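## Task

Place the white earphones inside the small chest's bottom drawer and the black earphones inside its middle drawer; at the end all drawers must be closed and the chest must still stand upright.

## Robot and tools

Robot: two arms, left_arm and right_arm, each ending in a two-finger gripper. Fingers point along the gripper's +z axis and separate along its y axis. The reported hand point sits between the pads, roughly 1 cm short of the fingertips.

Frames. Scene frame: origin at table-top height, halfway between the nominal bases, a few cm behind the near table edge; +z up, +x out over the table, left_arm on the +y side (not the image left). Calibrated bases: left_arm at (+0.005, +0.302, -0.002) m, right_arm at (+0.003, -0.316, +0.001) m, both almost level. Each arm's hand positions, quaternions (wxyz), targets and wrist-camera poses are reported in that arm's own base frame; fixed cameras and the table use the scene frame. Readings can be off by a few cm, more at long reach.

The 14-number row. Every movement command is a row of 14 numbers, each in [-1, 1]: dx, dy, dz, rx, ry, rz, opening for left_arm, then the same seven for right_arm, always all 14 even if one arm is idle. dx..rz are an offset, not a pose: they are measured from that arm's current Hand target (last commanded pose), along that arm's base axes, with rotation about the Hand target's position. Scale: 1.0 = 0.6 m or 180 degrees; rx, ry, rz form one rotation vector. A translation longer than 1.0 is shortened along its direction. The opening is absolute: +1 fully open (0.094 m), -1 closed. Six zero pose numbers ask nothing new of an arm, but its opening must still be written (0 means half open, not unchanged), so repeat the current opening to keep a grip.

execute_actions(actions, cameras): actions is a list of up to 15 actions; each action is a table of up to 15 rows, one per 1/30 s step, padded by repeating its last row to 15 steps. All rows of one action count from the Hand target at that action's start, and each new action starts from the updated Hand target, so repeating an offset moves further. An empty actions list returns images (all cameras by default) and the scene number and task. cameras: list of names, ["all"], or []; an unknown name invalidates the call.

move(target, speed, blend, opening_speed, grip_force, blocking, cameras): drives each gripper in a straight line toward target, which is one 14-number row or a list of up to 15 rows; every row is an offset from the same starting Hand targets, not from the previous row. speed: path top speed in m/s, 0.002 to 2.9, default 0.25 (turns up to twice that in rad/s); one value or one per target. blend: corner rounding in m for lists, default 0 (stop at each). opening_speed: finger command rate per second on the -1..+1 scale, at least 0.2; use it to close gently. grip_force: newtons per pad, 10 to 50 (full), persists; low forces close slowly. blocking=false returns after about 0.5 s while the move runs. A move is capped at 10 s. Paths ignore obstacles and the other arm; faster moves stray, overshoot and hit harder. Avoid paths near an arm's own base (elbow can whip round). The result adds a move: line, e.g. done (within 10 mm and 2 degrees), off_target, moving, held or fault, plus limits such as paced (pose clipped) or held (steps withheld).

wait(seconds 0 to 3600): lets time pass with no new command; a running move continues. stop(): brakes the running move. zoom_image(camera, region [x0,y0,x1,y1], at most 504x504 pixels) enlarges part of that camera's newest image. finished_scene(scene 1 or 2) ends the scene irreversibly; the goal must hold without the robot.

Cameras: cam_high, cam_low (fixed on a beam behind the arms), cam_left_wrist, cam_right_wrist, all 672x504. Calibration lines (pinhole+radial, OpenCV style) are supplied; fixed cameras may be off by up to 2.3 degrees and 9 mm.

Results: end_effector_position (m) and end_effector_quat_wxyz per arm; Hand target (the base for the next offsets; the gripper often rests short of it, and a plain execute_actions call re-requests it); Tool commands; grip_measured (same scale as opening; reads slightly wide when empty, narrower than a firmly squeezed object); Joint positions (last number is finger gap in m), joint velocities (may read within noise), joint torques; for action calls, positions at some steps. Joint ranges (rad): waist -2.618 to 3.054, shoulder 0.000 to 3.142, elbow 0.000 to 3.142 (straight at 2.901), wrist pitch -1.571 to 1.571, wrist yaw -1.571 to 1.571, wrist roll -2.094 to 2.094.

Control quirks: orientation commands are clipped to within 40 degrees of the measured one per step. Friction and weight can leave the gripper short, low or tilted; small moves may not happen or drift sideways, so check the pose after each move. A blocked arm keeps pushing until commanded back past its gripper. To release, command an opening clearly above grip_measured.

Avoid: dropping or throwing objects, anything leaving the table, slamming drawers or tipping the chest, hard contact with fixtures (bar, spacers, plate, rail) or the table, any contact between the two arms or grippers, strain on wrist camera cables, and long stretched or straining poses that heat motors (MOTOR HOT at 75 °C, a fault fold at 90 °C). Loose objects may occasionally be nudged by outside pushes. Time spent thinking counts as elapsed time.

Each tool is called after "Emit:" in YAML: its name, and indented under it one key for each argument.

## Session

Emit:
execute_actions:
  actions: []

Scene clock: 0.00 s.
left_arm: end_effector_position=(+0.3986, +0.0095, +0.1092) grip_measured=+1.000 end_effector_quat_wxyz=(+0.604, -0.036, +0.793, +0.074) | right_arm: end_effector_position=(+0.3961, -0.0245, +0.0929) grip_measured=+1.000 end_effector_quat_wxyz=(+0.571, +0.039, +0.820, -0.024)
Joint positions: left_arm=[-0.079 1.543 0.367 0.905 -0.237 0.01 0.094] | right_arm=[-0.042 1.527 0.383 0.789 0.046 0.022 0.094]
Joint velocities: within noise
Joint torques (N m): no reading
Heat: left arm: 30 °C; right arm: 29 °C.
Hand target: left_arm +0.4020, +0.0099, +0.1185; +0.615, -0.039, +0.784, +0.073 | right_arm +0.3978, -0.0248, +0.0969; +0.575, +0.040, +0.817, -0.025
Tool commands: left_gripper/opening=+1.0 right_gripper/opening=+1.0

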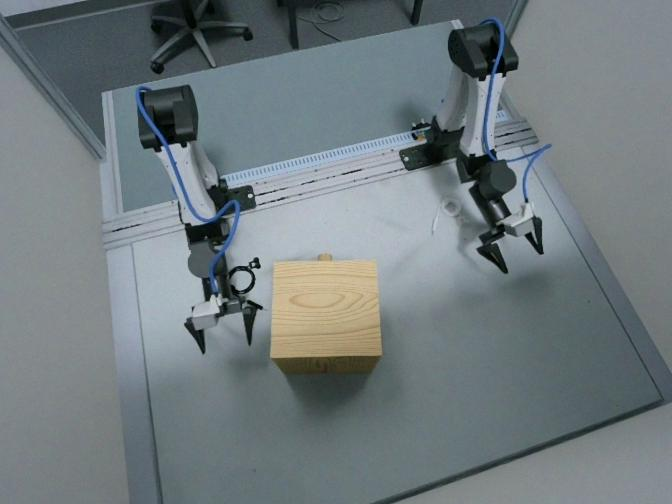

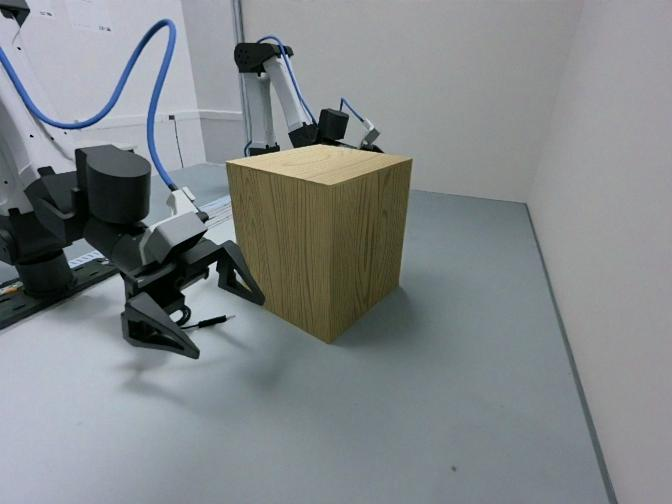

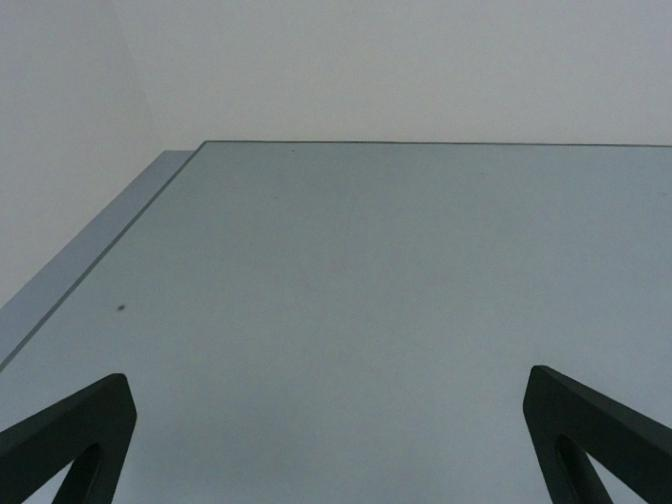

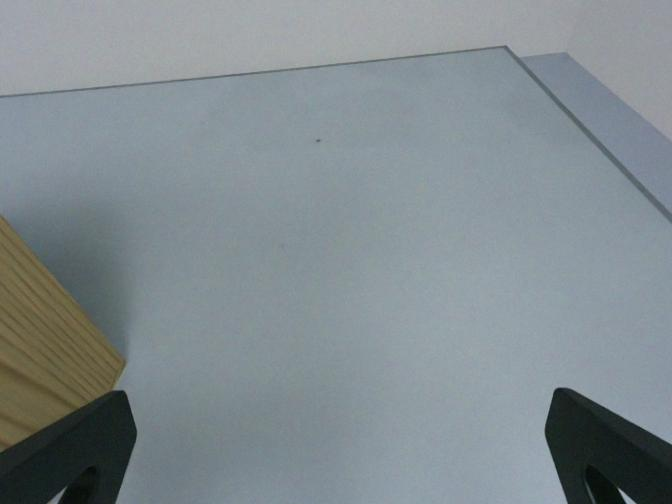

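Emit:
zoom_image:
  camera: "cam_high"
  region: [380, 150, 540, 270]

Emit:
zoom_image:
  camera: "cam_high"
  region: [190, 230, 350, 350]

Scaled by 3.150 from the camera's image (finer frame: 960x720).

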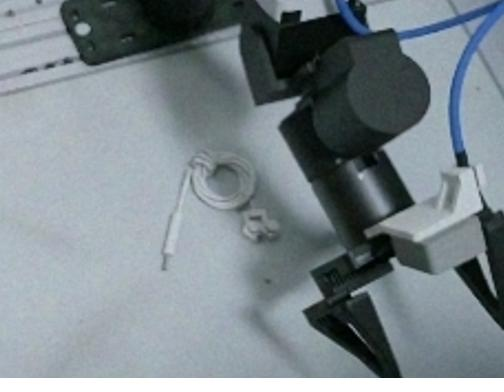

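Scaled by 3.150 from the camera's image (finer frame: 960x720).

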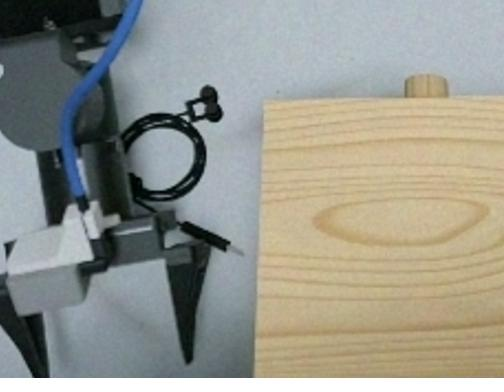

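Emit:
move:
  target:
    - [-0.15,-0.04,0.1,-0.025,0.211,-0.013,1,-0.33,0.05,0.1,0,0,0,1]
    - [-0.337,-0.075,0.1,-0.05,0.422,-0.027,1,-0.33,0.467,0.055,0,0,-0.05,1]
  blend: 0.05
  speed: 0.3
  cameras: ["all"]

Scene clock: 9.80 s.
left_arm: end_effector_position=(+0.1956, -0.0313, +0.1711) grip_measured=+1.000 end_effector_quat_wxyz=(-0.007, +0.002, +1.000, +0.006) | right_arm: end_effector_position=(+0.1989, +0.2523, +0.1334) grip_measured=+1.000 end_effector_quat_wxyz=(+0.575, +0.096, +0.810, -0.068)
Joint positions: left_arm=[-0.168 1.32 1.279 -1.544 -0.01 -0.165 0.094] | right_arm=[1.437 1.822 1.142 -1.174 1.221 1.872 0.094]
Joint torques (N m): left_arm=[-0.23 -2.44 8.38 0.16 0.1 -0.15] | right_arm=[-0.55 -4.66 6.9 -0.3 0.48 0.11]
Heat: left arm: 32 °C; right arm: 33 °C.
Hand target: left_arm +0.1998, -0.0352, +0.1785; +0.000, +0.000, +1.000, +0.000 | right_arm +0.1998, +0.2554, +0.1298; +0.571, +0.104, +0.811, -0.070
Off the commanded pose: left_arm 0.009 m, 1 deg | right_arm 0.005 m, 1 deg.
move: done
cam_left_wrist: T_world_to_cam=[[-0.02298, -0.99966, -0.01245, -0.02555], [-0.89151, 0.01485, 0.45275, 0.13218], [-0.45241, 0.0215, -0.89155, 0.33141]] pos_world=[0.26719, -0.03463, 0.2353]
cam_right_wrist: T_world_to_cam=[[-0.24575, -0.96919, -0.01642, 0.29409], [-0.66928, 0.18191, -0.7204, 0.22379], [0.7012, -0.16605, -0.69336, 0.08589]] pos_world=[0.16182, 0.25858, 0.2256]

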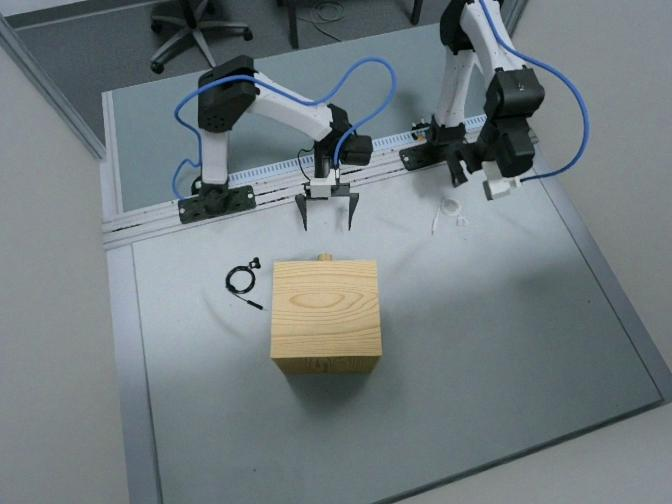

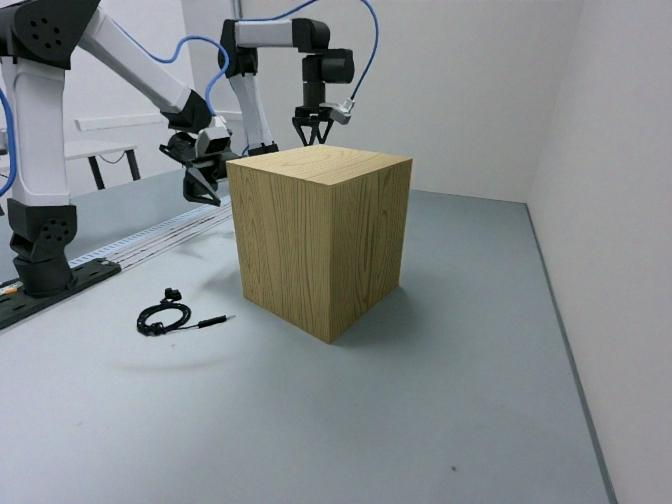

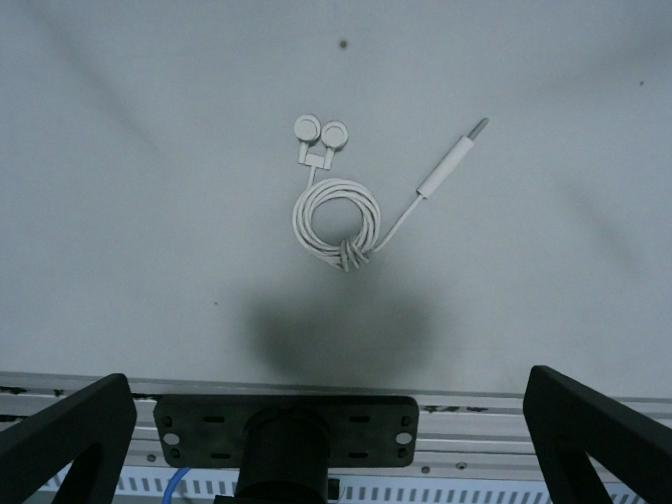

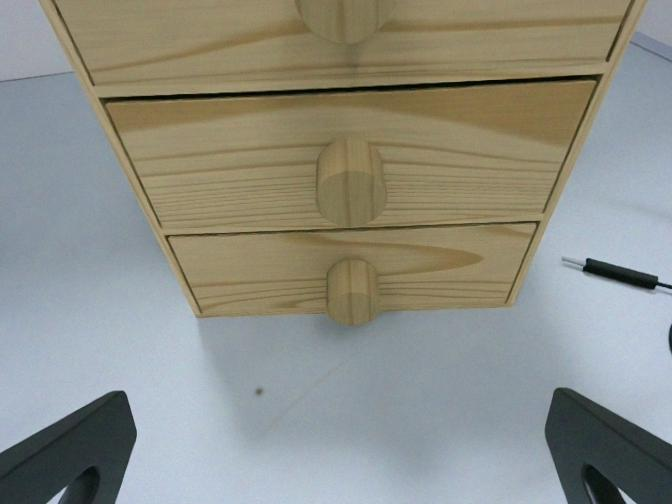

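Emit:
move:
  target: [-0.04,0.035,-0.184,0,0,0,-0.255,0.0937,-0.0473,-0.125,0,0,0,0.6]
  speed: 0.25
  cameras: ["cam_left_wrist","cam_right_wrist"]

Scene clock: 15.37 s.
left_arm: end_effector_position=(+0.1738, -0.0135, +0.0692) grip_measured=-0.252 end_effector_quat_wxyz=(-0.010, +0.000, +1.000, +0.006) | right_arm: end_effector_position=(+0.2546, +0.2257, +0.0475) grip_measured=+0.603 end_effector_quat_wxyz=(+0.570, +0.091, +0.812, -0.087)
Joint positions: left_arm=[-0.087 1.229 0.809 -1.173 -0.01 -0.088 0.035] | right_arm=[1.226 1.879 0.802 -0.272 1.221 1.295 0.075]
Joint torques (N m): left_arm=[0.9 -3.64 4.66 0.5 0.09 0.01] | right_arm=[-0.59 -8.94 3.99 0.78 0.51 -0.04]
Heat: left arm: 32 °C; right arm: 32 °C.
Hand target: left_arm +0.1759, -0.0142, +0.0681; +0.000, +0.000, +1.000, +0.000 | right_arm +0.2560, +0.2270, +0.0549; +0.571, +0.104, +0.811, -0.070
Off the commanded pose: left_arm 0.002 m, 1 deg | right_arm 0.008 m, 2 deg.
move: done
cam_left_wrist: T_world_to_cam=[[-0.01963, -0.99974, -0.01142, -0.01018], [-0.888, 0.01218, 0.45969, 0.15736], [-0.45943, 0.01917, -0.88801, 0.23126]] pos_world=[0.24578, -0.01653, 0.13291]
cam_right_wrist: T_world_to_cam=[[-0.26015, -0.96531, 0.02226, 0.28156], [-0.67719, 0.16597, -0.71685, 0.20951], [0.68829, -0.20156, -0.69687, -0.00569]] pos_world=[0.21904, 0.23588, 0.13996]

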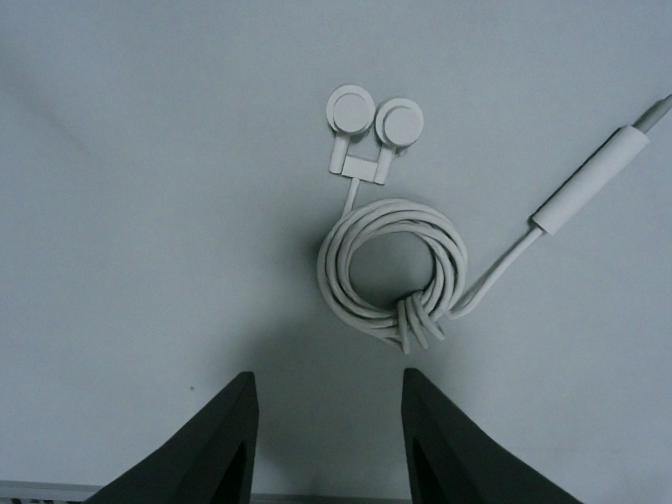

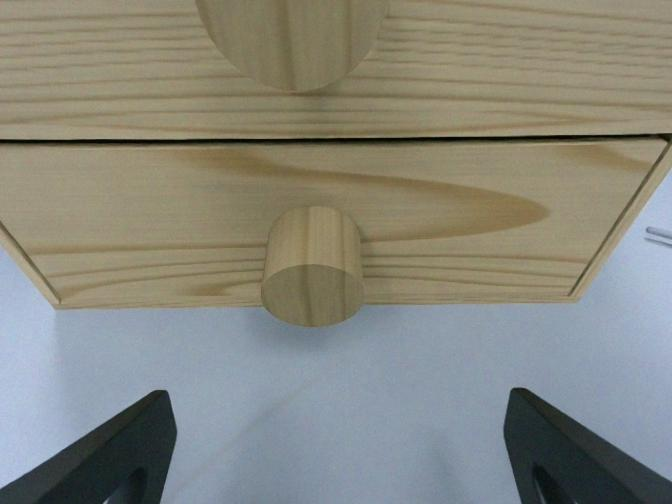

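Emit:
move:
  target:
    - [0,0,-0.09,0,0,0,-0.255,0.0917,-0.015,-0.0133,0,0,0,0.6]
    - [0,0,-0.09,0,0,0,-1,0.0917,-0.015,-0.0133,0,0,0,-0.55]
  speed: 0.1
  grip_force: [20, 35]
  cameras: ["cam_left_wrist","cam_right_wrist"]

Scene clock: 21.87 s.
left_arm: end_effector_position=(+0.1756, -0.0137, +0.0183) grip_measured=-0.909 end_effector_quat_wxyz=(+0.000, +0.000, +1.000, +0.005) | right_arm: end_effector_position=(+0.3098, +0.2186, +0.0496) grip_measured=-0.425 end_effector_quat_wxyz=(+0.573, +0.101, +0.810, -0.073)
Joint positions: left_arm=[-0.087 1.282 0.633 -0.922 -0.01 -0.087 0.004] | right_arm=[1.044 1.879 0.729 0.235 1.138 0.863 0.027]
Joint torques (N m): left_arm=[0.92 -2.15 4.51 0.54 0.12 0.02] | right_arm=[-0.73 -6.09 4.4 1.41 0.36 -0.03]
Heat: left arm: 33 °C; right arm: 32 °C.
Hand target: left_arm +0.1759, -0.0142, +0.0141; +0.000, +0.000, +1.000, +0.000 | right_arm +0.3110, +0.2181, +0.0470; +0.571, +0.104, +0.811, -0.070
Off the commanded pose: left_arm 0.004 m, 1 deg | right_arm 0.003 m, 1 deg.
grip_force (N): 20, 35
move: done
cam_left_wrist: T_world_to_cam=[[-0.01973, -0.99975, -0.01001, -0.01093], [-0.89757, 0.0133, 0.44066, 0.18441], [-0.44042, 0.01768, -0.89762, 0.18367]] pos_world=[0.2462, -0.01663, 0.08349]
cam_right_wrist: T_world_to_cam=[[-0.25992, -0.96556, -0.01216, 0.29068], [-0.66942, 0.18925, -0.71837, 0.2422], [0.69593, -0.17858, -0.69555, -0.05106]] pos_world=[0.27322, 0.22571, 0.14201]

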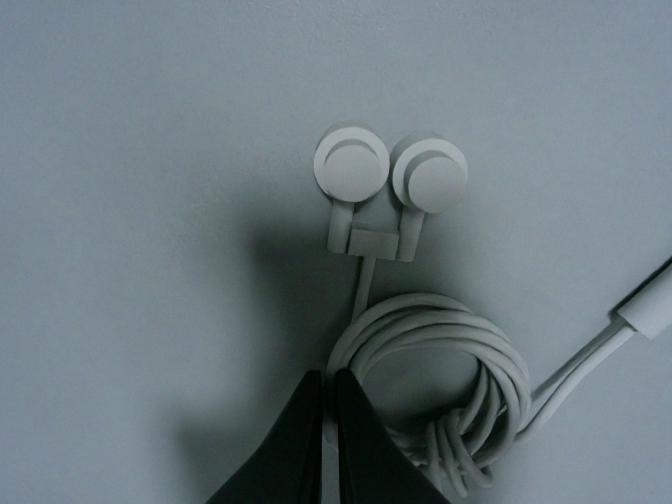

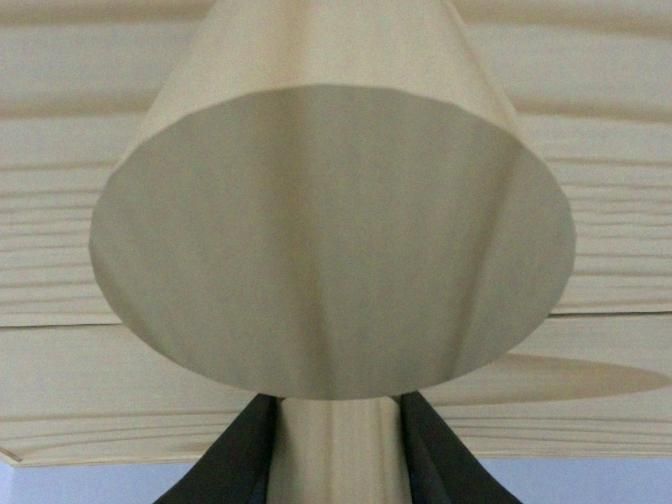

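Emit:
move:
  target: [0,0,0.2,0,0,0,-1,-0.195,0.044,0,0,0,0,-0.55]
  speed: 0.12
  grip_force: [25, 40]
  cameras: ["all"]

Scene clock: 25.53 s.
left_arm: end_effector_position=(+0.1701, -0.0132, +0.1232) grip_measured=-0.947 end_effector_quat_wxyz=(-0.017, +0.000, +1.000, +0.006) | right_arm: end_effector_position=(+0.1951, +0.2448, +0.0501) grip_measured=-0.429 end_effector_quat_wxyz=(+0.573, +0.095, +0.812, -0.066)
Joint positions: left_arm=[-0.087 1.211 1.012 -1.406 -0.01 -0.087 0.002] | right_arm=[1.445 1.981 0.968 -0.848 1.213 1.88 0.027]
Joint torques (N m): left_arm=[0.95 -3.23 8.62 0.11 0.09 0.01] | right_arm=[-0.09 -5.14 5.26 -0.5 0.51 0.35]
Heat: left arm: 33 °C; right arm: 33 °C.
Hand target: left_arm +0.1759, -0.0142, +0.1341; +0.001, +0.000, +1.000, +0.000 | right_arm +0.1940, +0.2445, +0.0470; +0.571, +0.104, +0.811, -0.070
Off the commanded pose: left_arm 0.012 m, 2 deg | right_arm 0.003 m, 1 deg.
grip_force (N): 25, 40
move: off_target (left_arm)
cam_left_wrist: T_world_to_cam=[[-0.02014, -0.99972, -0.01234, -0.00913], [-0.88231, 0.01197, 0.47051, 0.12706], [-0.47023, 0.02036, -0.88231, 0.27871]] pos_world=[0.24298, -0.01633, 0.18601]
cam_right_wrist: T_world_to_cam=[[-0.24225, -0.97008, -0.01596, 0.28408], [-0.67456, 0.18023, -0.71588, 0.16389], [0.69734, -0.16266, -0.69804, 0.02973]] pos_world=[0.15864, 0.25088, 0.14261]

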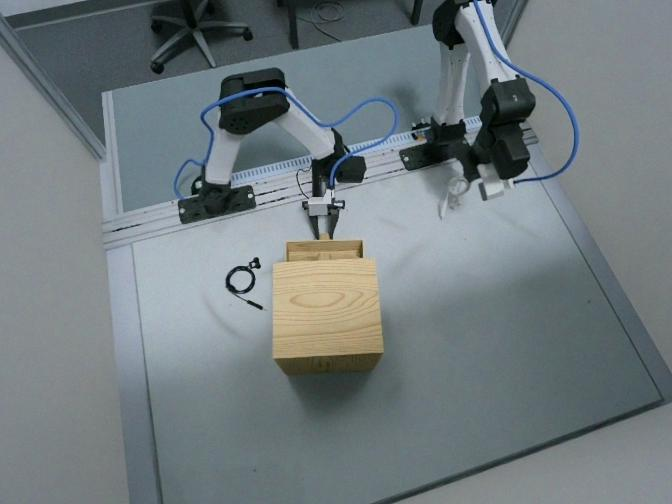

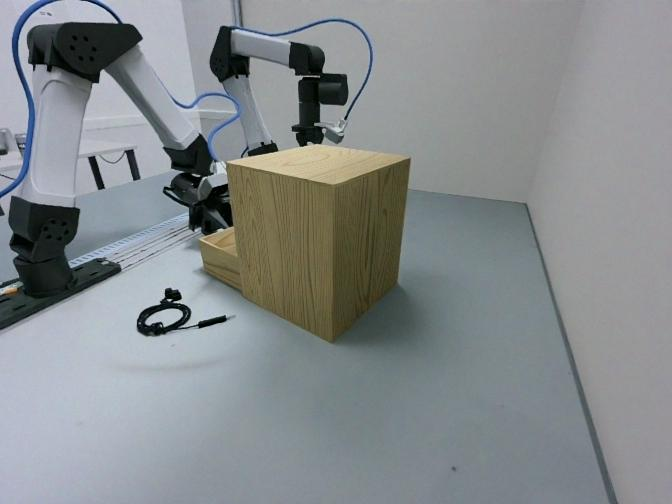

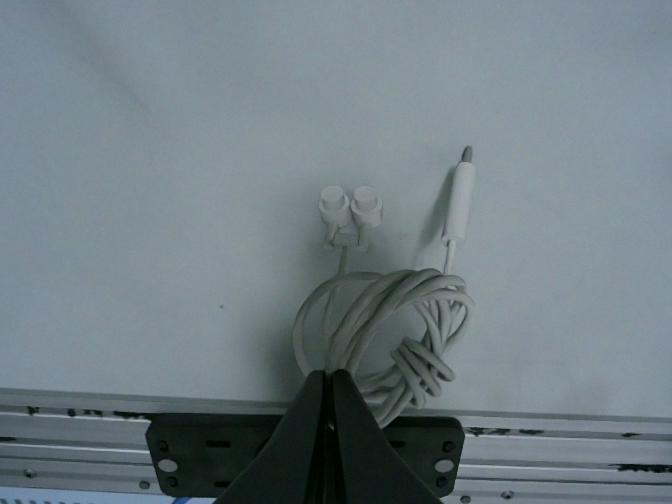

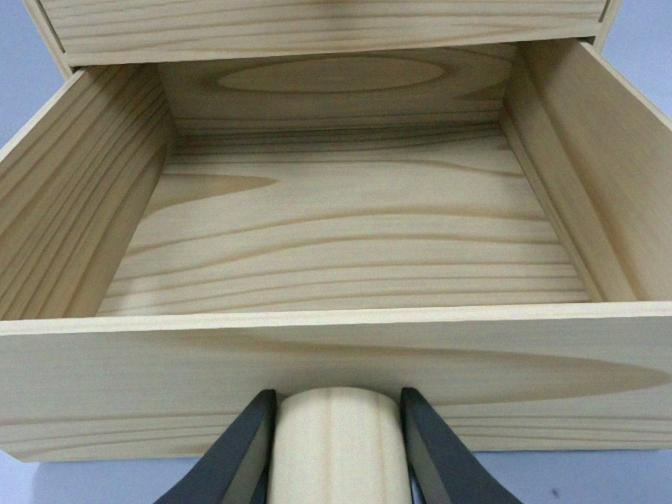

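Emit:
move:
  target:
    - [0,0,0,0,0,0,-1,0,0,0,0,0,0,0.3]
    - [0,0,0.05,0,0,0,-1,-0.025,0.005,0.167,0,0,0,0.3]
    - [0.007,-0.227,0.052,-0.03,-0.065,-0.137,-1,-0.007,-0.19,0.205,0.024,0.195,0.035,0.3]
    - [0.113,-0.637,0.027,-0.0606,-0.130,-0.2735,-1,0.043,-0.374,0.205,0.048,0.389,0.071,0.3]
  speed: 0.3
  blend: [0,0.03,0.04,0]
  cameras: ["all"]

Scene clock: 31.70 s.
left_arm: end_effector_position=(+0.2358, -0.3861, +0.1398) grip_measured=-0.947 end_effector_quat_wxyz=(+0.175, +0.412, +0.890, -0.087) | right_arm: end_effector_position=(+0.2183, +0.0184, +0.1674) grip_measured=+0.297 end_effector_quat_wxyz=(+0.004, +0.001, +1.000, -0.007)
Joint positions: left_arm=[-1.045 1.902 1.685 -0.963 -0.057 -0.165 0.002] | right_arm=[0.095 1.376 1.306 -1.495 0.014 0.097 0.061]
Joint torques (N m): left_arm=[0.05 -7.27 9.54 1.27 -0.23 0.03] | right_arm=[-0.81 -2.32 7.95 0.19 -0.16 -0.1]
Heat: left arm: 34 °C; right arm: 34 °C.
Hand target: left_arm +0.2435, -0.3964, +0.1503; +0.197, +0.413, +0.884, -0.092 | right_arm +0.2199, +0.0200, +0.1700; -0.001, +0.000, +1.000, +0.001
Off the commanded pose: left_arm 0.017 m, 3 deg | right_arm 0.003 m, 1 deg.
grip_force (N): 25, 40
move: off_target (left_arm)
cam_left_wrist: T_world_to_cam=[[-0.776, -0.63073, 0.00272, -0.06184], [-0.62937, 0.7746, 0.06238, 0.47351], [-0.04145, 0.0467, -0.99805, 0.25707]] pos_world=[0.26069, -0.41779, 0.22719]
cam_right_wrist: T_world_to_cam=[[-0.02081, -0.99959, 0.01974, 0.01813], [-0.91185, 0.02707, 0.40963, 0.17056], [-0.41, -0.00948, -0.91204, 0.33326]] pos_world=[0.29254, 0.01666, 0.23372]

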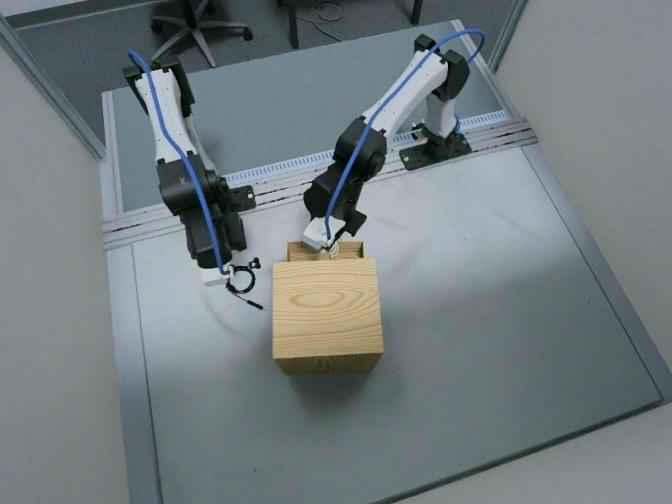

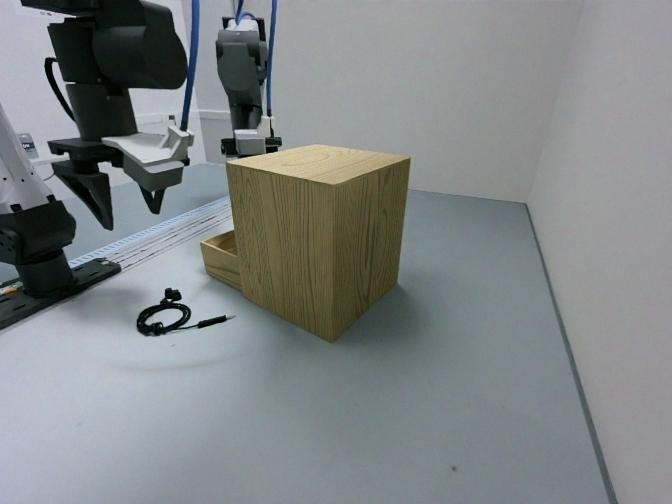

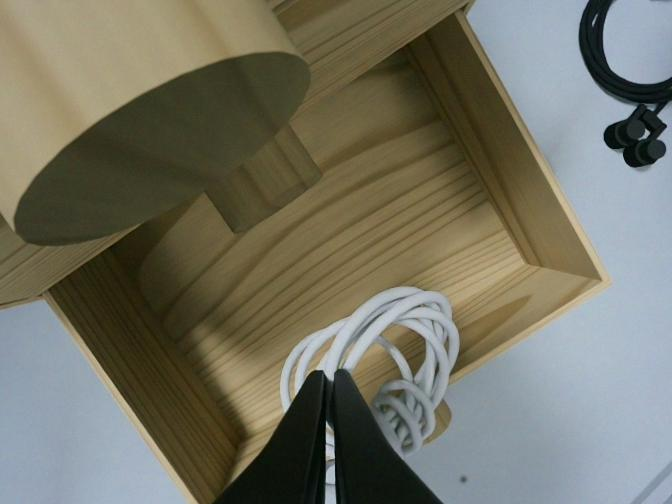

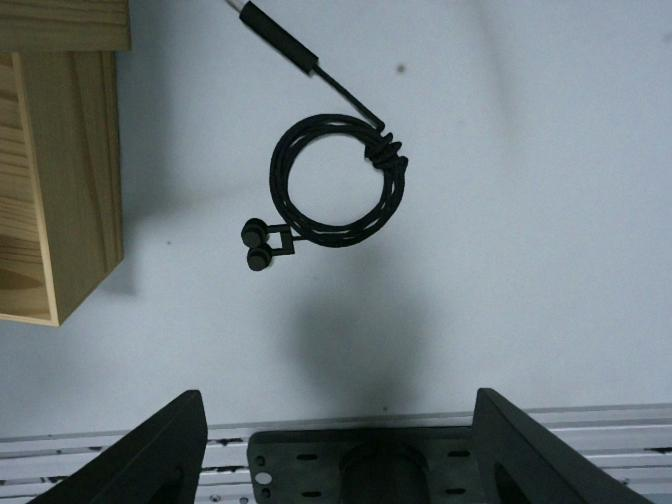

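Emit:
move:
  target:
    - [0.031,0.021,-0.14,0,0,0,-1,0.0077,-0.065,-0.183,0,0,0,-0.25]
    - [0.031,0.021,-0.14,0,0,0,-0.3,0.0077,-0.065,-0.263,0,0,0,-0.25]
    - [0.031,0.021,0.0,0,0,0,-0.3,0.0077,-0.065,-0.263,0,0,0,-1]
  speed: [0.2,0.08,0.12]
  grip_force: [30, 25]
  cameras: ["cam_left_wrist","cam_right_wrist"]

Scene clock: 41.27 s.
left_arm: end_effector_position=(+0.2551, -0.3788, +0.1411) grip_measured=-0.303 end_effector_quat_wxyz=(+0.187, +0.417, +0.885, -0.086) | right_arm: end_effector_position=(+0.2265, -0.0203, +0.0176) grip_measured=-0.914 end_effector_quat_wxyz=(+0.007, +0.001, +1.000, -0.007)
Joint positions: left_arm=[-0.997 1.899 1.678 -0.937 -0.05 -0.105 0.033] | right_arm=[-0.08 1.485 0.789 -0.861 0.013 -0.078 0.004]
Joint torques (N m): left_arm=[0.95 -7.43 9.68 1.1 -0.01 -0.08] | right_arm=[-0.76 -2.7 4.97 0.44 -0.17 -0.1]
Heat: left arm: 35 °C; right arm: 33 °C.
Hand target: left_arm +0.2623, -0.3838, +0.1503; +0.197, +0.413, +0.884, -0.092 | right_arm +0.2244, -0.0189, +0.0122; -0.001, +0.000, +1.000, +0.001
Off the commanded pose: left_arm 0.013 m, 1 deg | right_arm 0.006 m, 1 deg.
grip_force (N): 30, 25
move: off_target (left_arm); target 2's new opening was sent with left_arm's hand 0.050 m and 7 deg from that target
cam_left_wrist: T_world_to_cam=[[-0.78239, -0.62268, -0.01179, -0.03545], [-0.62257, 0.78146, 0.04158, 0.48377], [-0.01667, 0.03987, -0.99907, 0.25004]] pos_world=[0.27761, -0.41009, 0.22927]
cam_right_wrist: T_world_to_cam=[[-0.02017, -0.99959, 0.02029, -0.01758], [-0.91398, 0.02666, 0.40488, 0.24103], [-0.40525, -0.01037, -0.91415, 0.19861]] pos_world=[0.30043, -0.02194, 0.08433]

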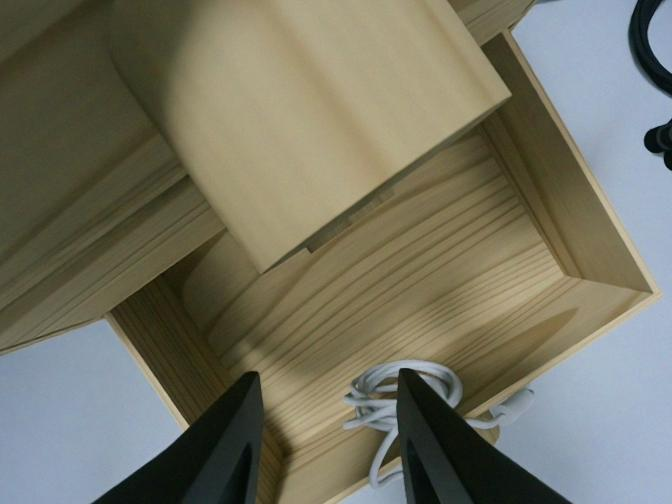

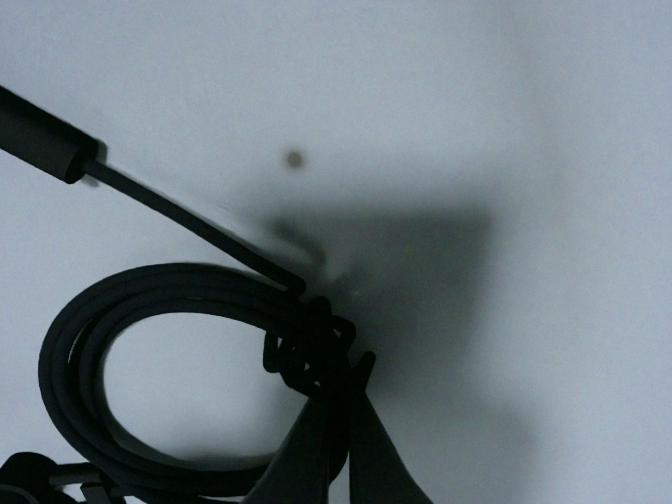

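Emit:
move:
  target: [-0.057,0.01,-0.033,0.022,0.0398,0.233,0.6,0,0,0.23,0,0,0,-1]
  speed: 0.2
  grip_force: [30, 30]
  cameras: ["all"]

Scene clock: 48.13 s.
left_arm: end_effector_position=(+0.2257, -0.3746, +0.1266) grip_measured=+0.597 end_effector_quat_wxyz=(+0.141, +0.073, +0.987, -0.013) | right_arm: end_effector_position=(+0.2233, -0.0201, +0.1403) grip_measured=-0.925 end_effector_quat_wxyz=(-0.015, +0.001, +1.000, -0.005)
Joint positions: left_arm=[-1.12 2.057 1.894 -1.24 -0.231 -0.952 0.075] | right_arm=[-0.08 1.417 1.232 -1.415 0.013 -0.078 0.004]
Joint torques (N m): left_arm=[-0.09 -7.72 8.77 0.47 -0.35 -0.18] | right_arm=[-0.76 -5.34 8.02 0.14 -0.16 -0.1]
Heat: left arm: 36 °C; right arm: 33 °C.
Hand target: left_arm +0.2280, -0.3778, +0.1305; +0.148, +0.070, +0.986, -0.011 | right_arm +0.2245, -0.0189, +0.1502; -0.001, +0.000, +1.000, +0.001
Off the commanded pose: left_arm 0.006 m, 1 deg | right_arm 0.010 m, 2 deg.
grip_force (N): 30, 30
move: done
cam_left_wrist: T_world_to_cam=[[-0.16686, -0.98598, -0.00029, -0.33253], [-0.9715, 0.16436, 0.1708, 0.29397], [-0.16836, 0.02878, -0.98531, 0.26321]] pos_world=[0.27442, -0.38376, 0.20903]
cam_right_wrist: T_world_to_cam=[[-0.01934, -0.99966, 0.0177, -0.01974], [-0.8956, 0.02519, 0.44414, 0.1787], [-0.44443, -0.00726, -0.89578, 0.3158]] pos_world=[0.30001, -0.02194, 0.20387]

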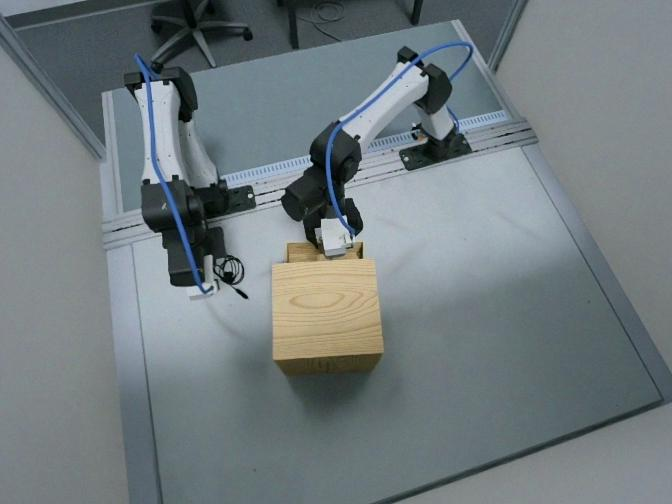

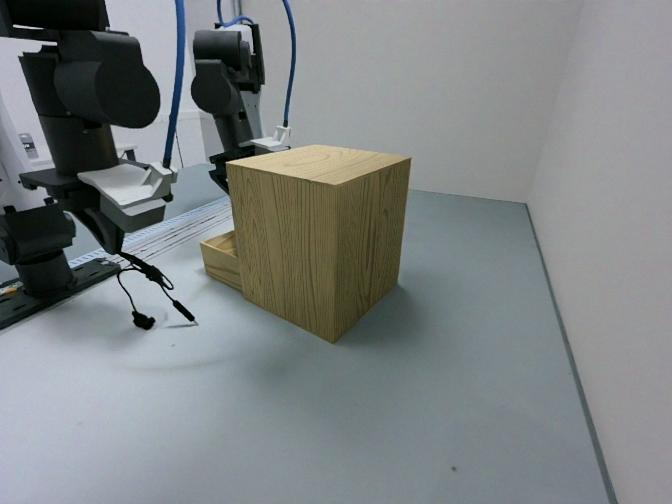

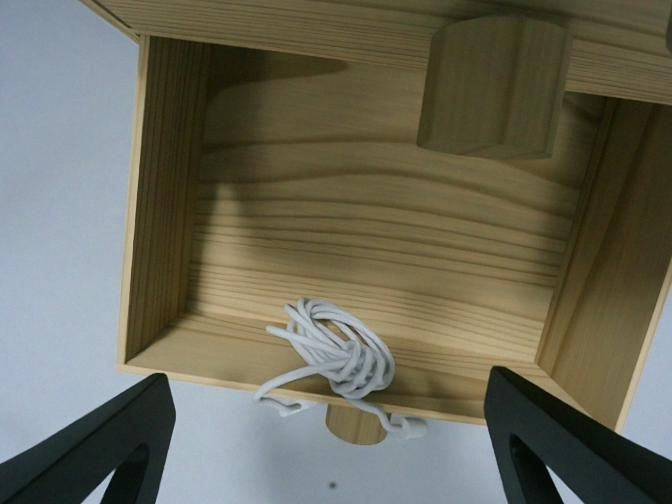

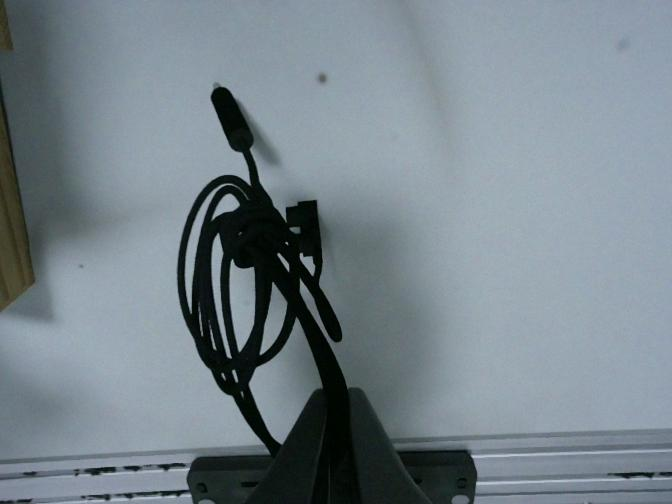

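Emit:
move:
  target:
    - [-0.014,-0.009,-0.131,0,0,0,0.6,0,0,0,0,0,0,-1]
    - [-0.014,-0.009,-0.131,0,0,0,-1,0,0,0,0,0,0,-1]
    - [-0.014,-0.009,0.05,0,0,0,-1,0,0,0,0,0,0,-1]
  speed: [0.1,0.1,0.15]
  grip_force: [30, 30]
  cameras: ["all"]

Scene clock: 57.40 s.
left_arm: end_effector_position=(+0.2203, -0.3779, +0.1563) grip_measured=-0.990 end_effector_quat_wxyz=(+0.149, +0.066, +0.987, -0.005) | right_arm: end_effector_position=(+0.2232, -0.0201, +0.1403) grip_measured=-0.925 end_effector_quat_wxyz=(-0.015, +0.001, +1.000, -0.005)
Joint positions: left_arm=[-1.145 2.092 2.065 -1.39 -0.259 -0.991 0] | right_arm=[-0.08 1.417 1.232 -1.415 0.013 -0.078 0.004]
Joint torques (N m): left_arm=[-0.08 -8.01 8.77 0.47 -0.11 -0.03] | right_arm=[-0.79 -5.33 8.01 0.14 -0.16 -0.1]
Heat: left arm: 36 °C; right arm: 34 °C.
Hand target: left_arm +0.2195, -0.3832, +0.1605; +0.148, +0.070, +0.986, -0.011 | right_arm +0.2245, -0.0189, +0.1502; -0.001, +0.000, +1.000, +0.001
Off the commanded pose: left_arm 0.007 m, 1 deg | right_arm 0.010 m, 2 deg.
grip_force (N): 30, 30
move: done; target 2's new opening was sent with left_arm's hand 0.065 m and 12 deg from that target
cam_left_wrist: T_world_to_cam=[[-0.15079, -0.98843, -0.01639, -0.33858], [-0.97679, 0.14642, 0.15635, 0.2808], [-0.15214, 0.03959, -0.98757, 0.29261]] pos_world=[0.26775, -0.38736, 0.23952]
cam_right_wrist: T_world_to_cam=[[-0.01933, -0.99966, 0.01771, -0.01975], [-0.89542, 0.02519, 0.4445, 0.17853], [-0.44479, -0.00726, -0.8956, 0.31573]] pos_world=[0.29991, -0.02194, 0.20377]

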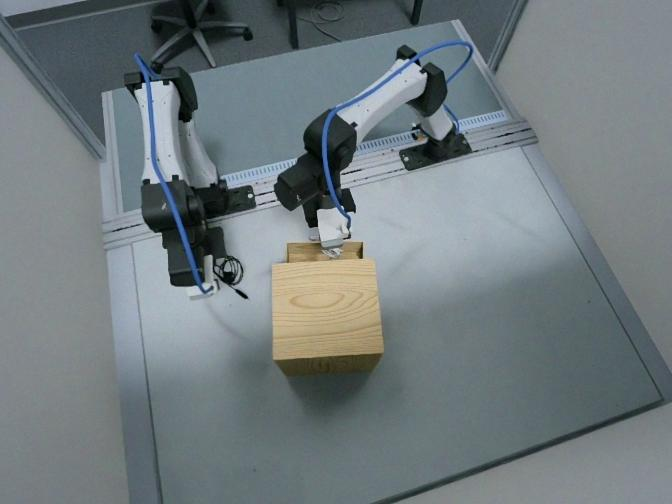

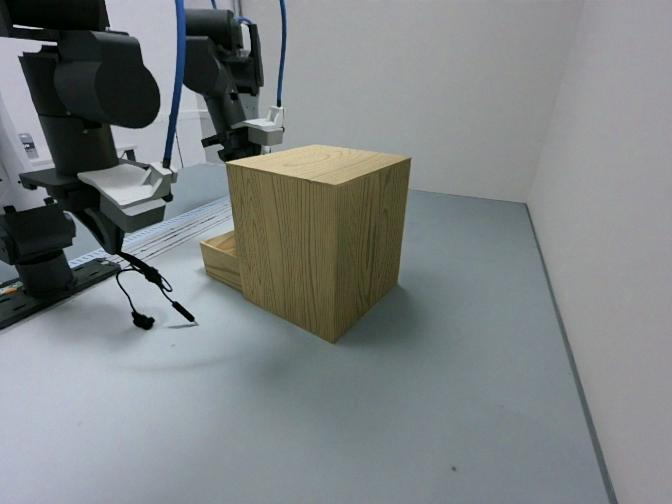

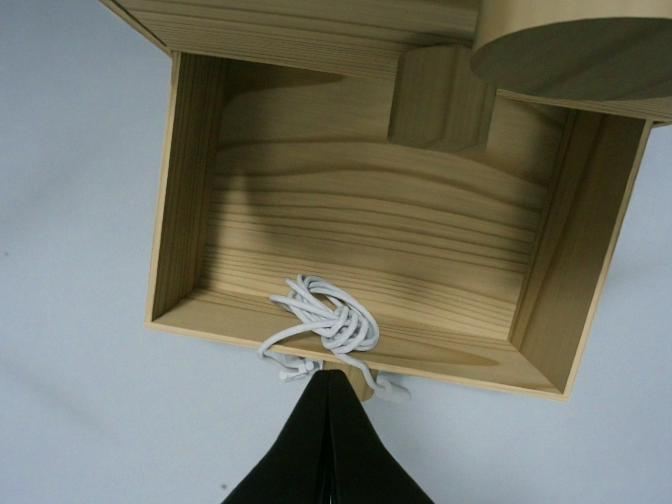

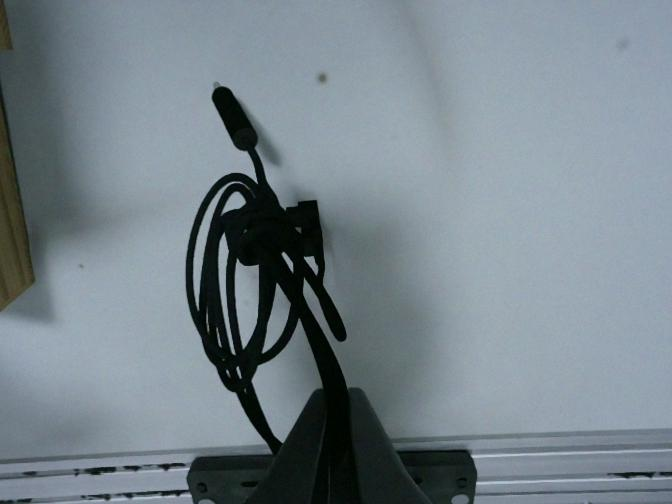

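Emit:
move:
  target: [-0.02,0.005,-0.02,0.1381,-0.0036,-0.918,0.25,0,0,0,0,0,0,-1]
  speed: 0.5
  cameras: ["cam_high","cam_left_wrist"]

Scene clock: 62.77 s.
left_arm: end_effector_position=(+0.2072, -0.3769, +0.1451) grip_measured=+0.247 end_effector_quat_wxyz=(+0.018, +0.999, +0.050, +0.009) | right_arm: end_effector_position=(+0.2232, -0.0201, +0.1403) grip_measured=-0.925 end_effector_quat_wxyz=(-0.015, +0.001, +1.000, -0.005)
Joint positions: left_arm=[-1.068 2.209 2.239 -1.562 0 1.973 0.059] | right_arm=[-0.08 1.417 1.232 -1.415 0.013 -0.078 0.004]
Joint torques (N m): left_arm=[0.06 -8.4 8.31 0.12 0.06 0.02] | right_arm=[-0.77 -5.34 8.01 0.12 -0.15 -0.1]
Heat: left arm: 36 °C; right arm: 34 °C.
Hand target: left_arm +0.2076, -0.3802, +0.1485; +0.000, +0.999, +0.043, +0.000 | right_arm +0.2245, -0.0189, +0.1502; -0.001, +0.000, +1.000, +0.001
Off the commanded pose: left_arm 0.005 m, 2 deg | right_arm 0.010 m, 2 deg.
joint sent to its limit (left arm) — joint 4 (wrist pitch), lower limit. The joint targets are off in orientation, not in position.
grip_force (N): 30, 30
move: done
cam_left_wrist: T_world_to_cam=[[-0.0803, 0.99613, -0.03569, 0.39638], [0.886, 0.08773, 0.45531, -0.18181], [0.45668, 0.00494, -0.88962, 0.12607]] pos_world=[0.13534, -0.37952, 0.20908]

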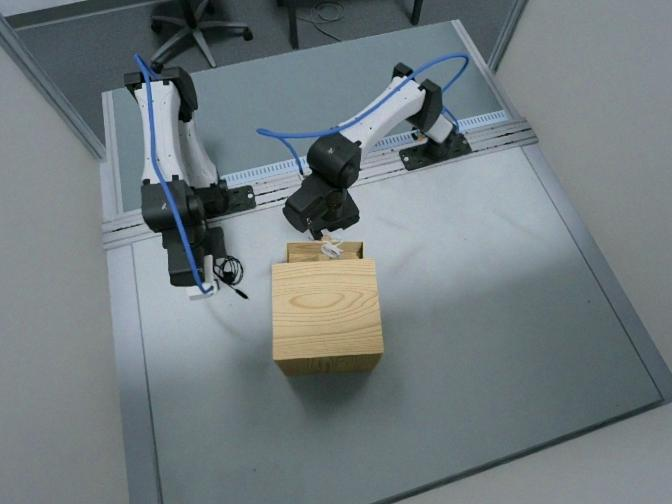

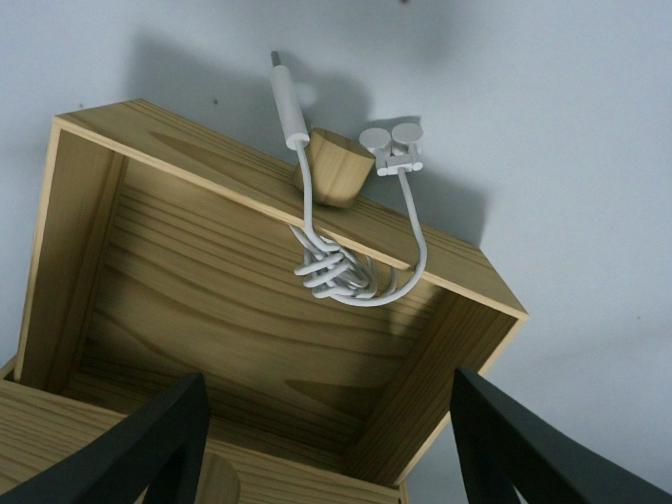

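Emit:
move:
  target:
    - [0.033,0.003,-0.04,0,0,0,0.05,0,0,0,0,0,0,-1]
    - [0.033,0.003,-0.172,0,0,0,0.05,0,0,0,0,0,0,-1]
    - [0.033,0.003,-0.172,0,0,0,-1,0,0,0,0,0,0,-1]
    - [0.037,0.003,0.05,0,0,0,-1,0,0,0,0,0,0,-1]
  speed: [0.15,0.12,0.1,0.15]
  blend: [0.01,0,0,0]
  grip_force: [40, 30]
  cameras: ["cam_high","cam_left_wrist"]

Scene clock: 69.47 s.
left_arm: end_effector_position=(+0.2264, -0.3798, +0.1523) grip_measured=-0.907 end_effector_quat_wxyz=(+0.035, +0.998, +0.044, +0.020) | right_arm: end_effector_position=(+0.2232, -0.0201, +0.1403) grip_measured=-0.925 end_effector_quat_wxyz=(-0.015, +0.001, +1.000, -0.005)
Joint positions: left_arm=[-1.034 2.231 2.304 -1.562 -0.003 2.019 0.004] | right_arm=[-0.08 1.417 1.232 -1.415 0.013 -0.078 0.004]
Joint torques (N m): left_arm=[1.05 -12.71 8.21 0.2 0.07 0.03] | right_arm=[-0.77 -5.29 8.01 0.12 -0.15 -0.09]
Heat: left arm: 36 °C; right arm: 35 °C.
Hand target: left_arm +0.2298, -0.3783, +0.1785; +0.000, +0.999, +0.043, +0.000 | right_arm +0.2245, -0.0189, +0.1502; -0.001, +0.000, +1.000, +0.001
Off the commanded pose: left_arm 0.027 m, 5 deg | right_arm 0.010 m, 2 deg.
joint sent to its limit (left arm) — joint 4 (wrist pitch), lower limit. The joint targets are off in orientation, not in position.
grip_force (N): 40, 30
move: off_target (left_arm)
cam_left_wrist: T_world_to_cam=[[-0.06658, 0.99524, -0.07115, 0.40299], [0.87543, 0.09248, 0.47441, -0.20058], [0.47873, -0.0307, -0.87742, 0.10331]] pos_world=[0.15296, -0.37935, 0.21448]

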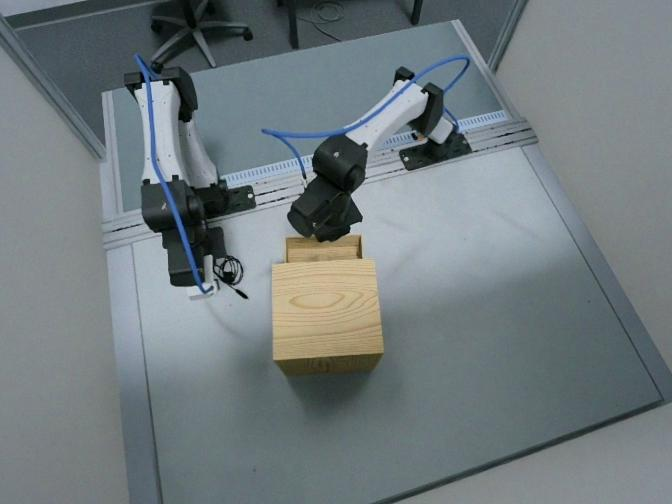

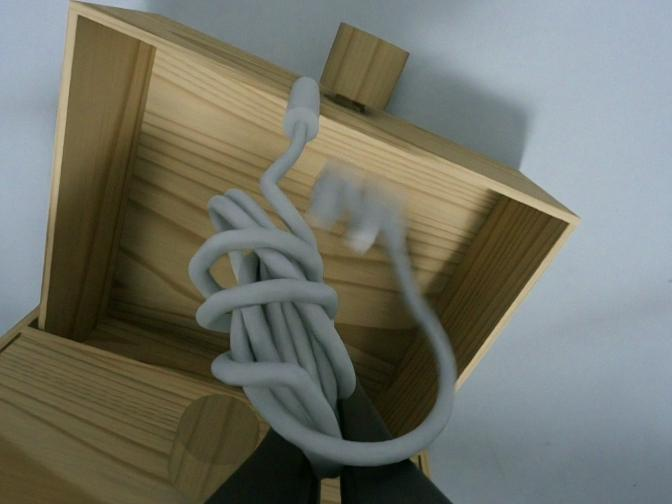

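Emit:
move:
  target:
    - [0.029,0.0105,-0.01,0,0,0.378,-1,0,0,0,0,0,0,-1]
    - [0.029,0.0105,-0.195,0,0,0.378,-1,0,0,0,0,0,0,-1]
  speed: [0.4,0.15]
  blend: [0.01,0]
  cameras: ["cam_high","cam_left_wrist"]

Scene clock: 73.50 s.
left_arm: end_effector_position=(+0.2480, -0.3790, +0.1142) grip_measured=-0.907 end_effector_quat_wxyz=(+0.058, +0.808, +0.586, -0.001) | right_arm: end_effector_position=(+0.2232, -0.0201, +0.1403) grip_measured=-0.925 end_effector_quat_wxyz=(-0.015, +0.001, +1.000, -0.005)
Joint positions: left_arm=[-0.992 2.194 2.083 -1.344 -0.003 0.895 0.004] | right_arm=[-0.08 1.417 1.232 -1.415 0.013 -0.078 0.004]
Joint torques (N m): left_arm=[1.02 -3.43 1.44 0.79 0.09 -0.23] | right_arm=[-0.77 -5.33 8.01 0.13 -0.15 -0.1]
Heat: left arm: 36 °C; right arm: 35 °C.
Hand target: left_arm +0.2473, -0.3721, +0.0615; +0.000, +0.804, +0.595, -0.001 | right_arm +0.2245, -0.0189, +0.1502; -0.001, +0.000, +1.000, +0.001
Off the commanded pose: left_arm 0.053 m, 7 deg | right_arm 0.010 m, 2 deg.
grip_force (N): 40, 30
move: off_target (left_arm)
cam_left_wrist: T_world_to_cam=[[-0.94098, 0.32525, -0.09361, 0.36649], [0.269, 0.88658, 0.37633, 0.26102], [0.20539, 0.32893, -0.92175, 0.26863]] pos_world=[0.21947, -0.43898, 0.18369]

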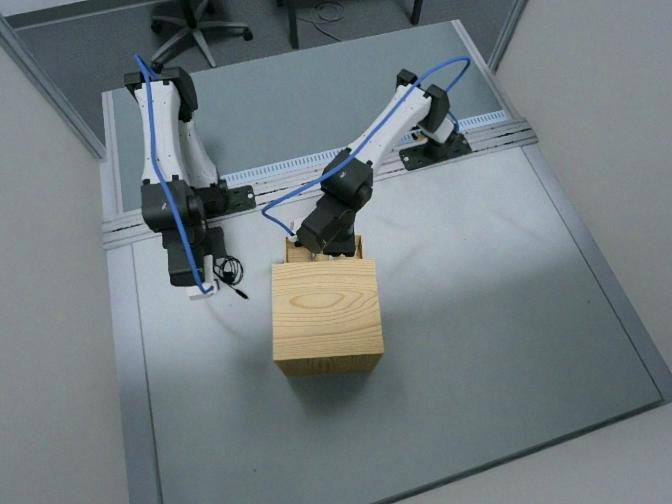

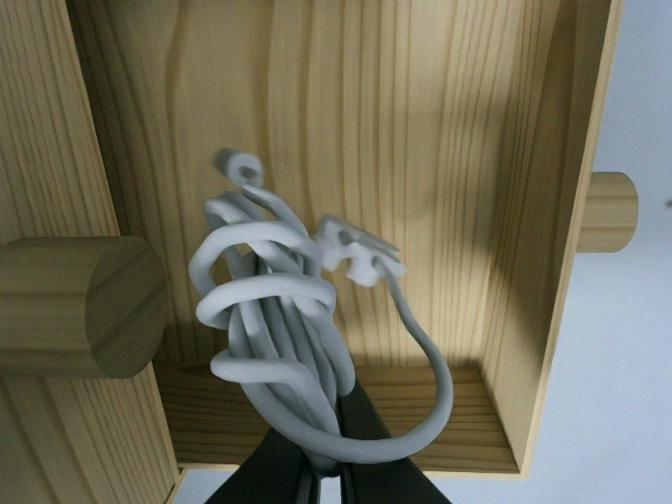

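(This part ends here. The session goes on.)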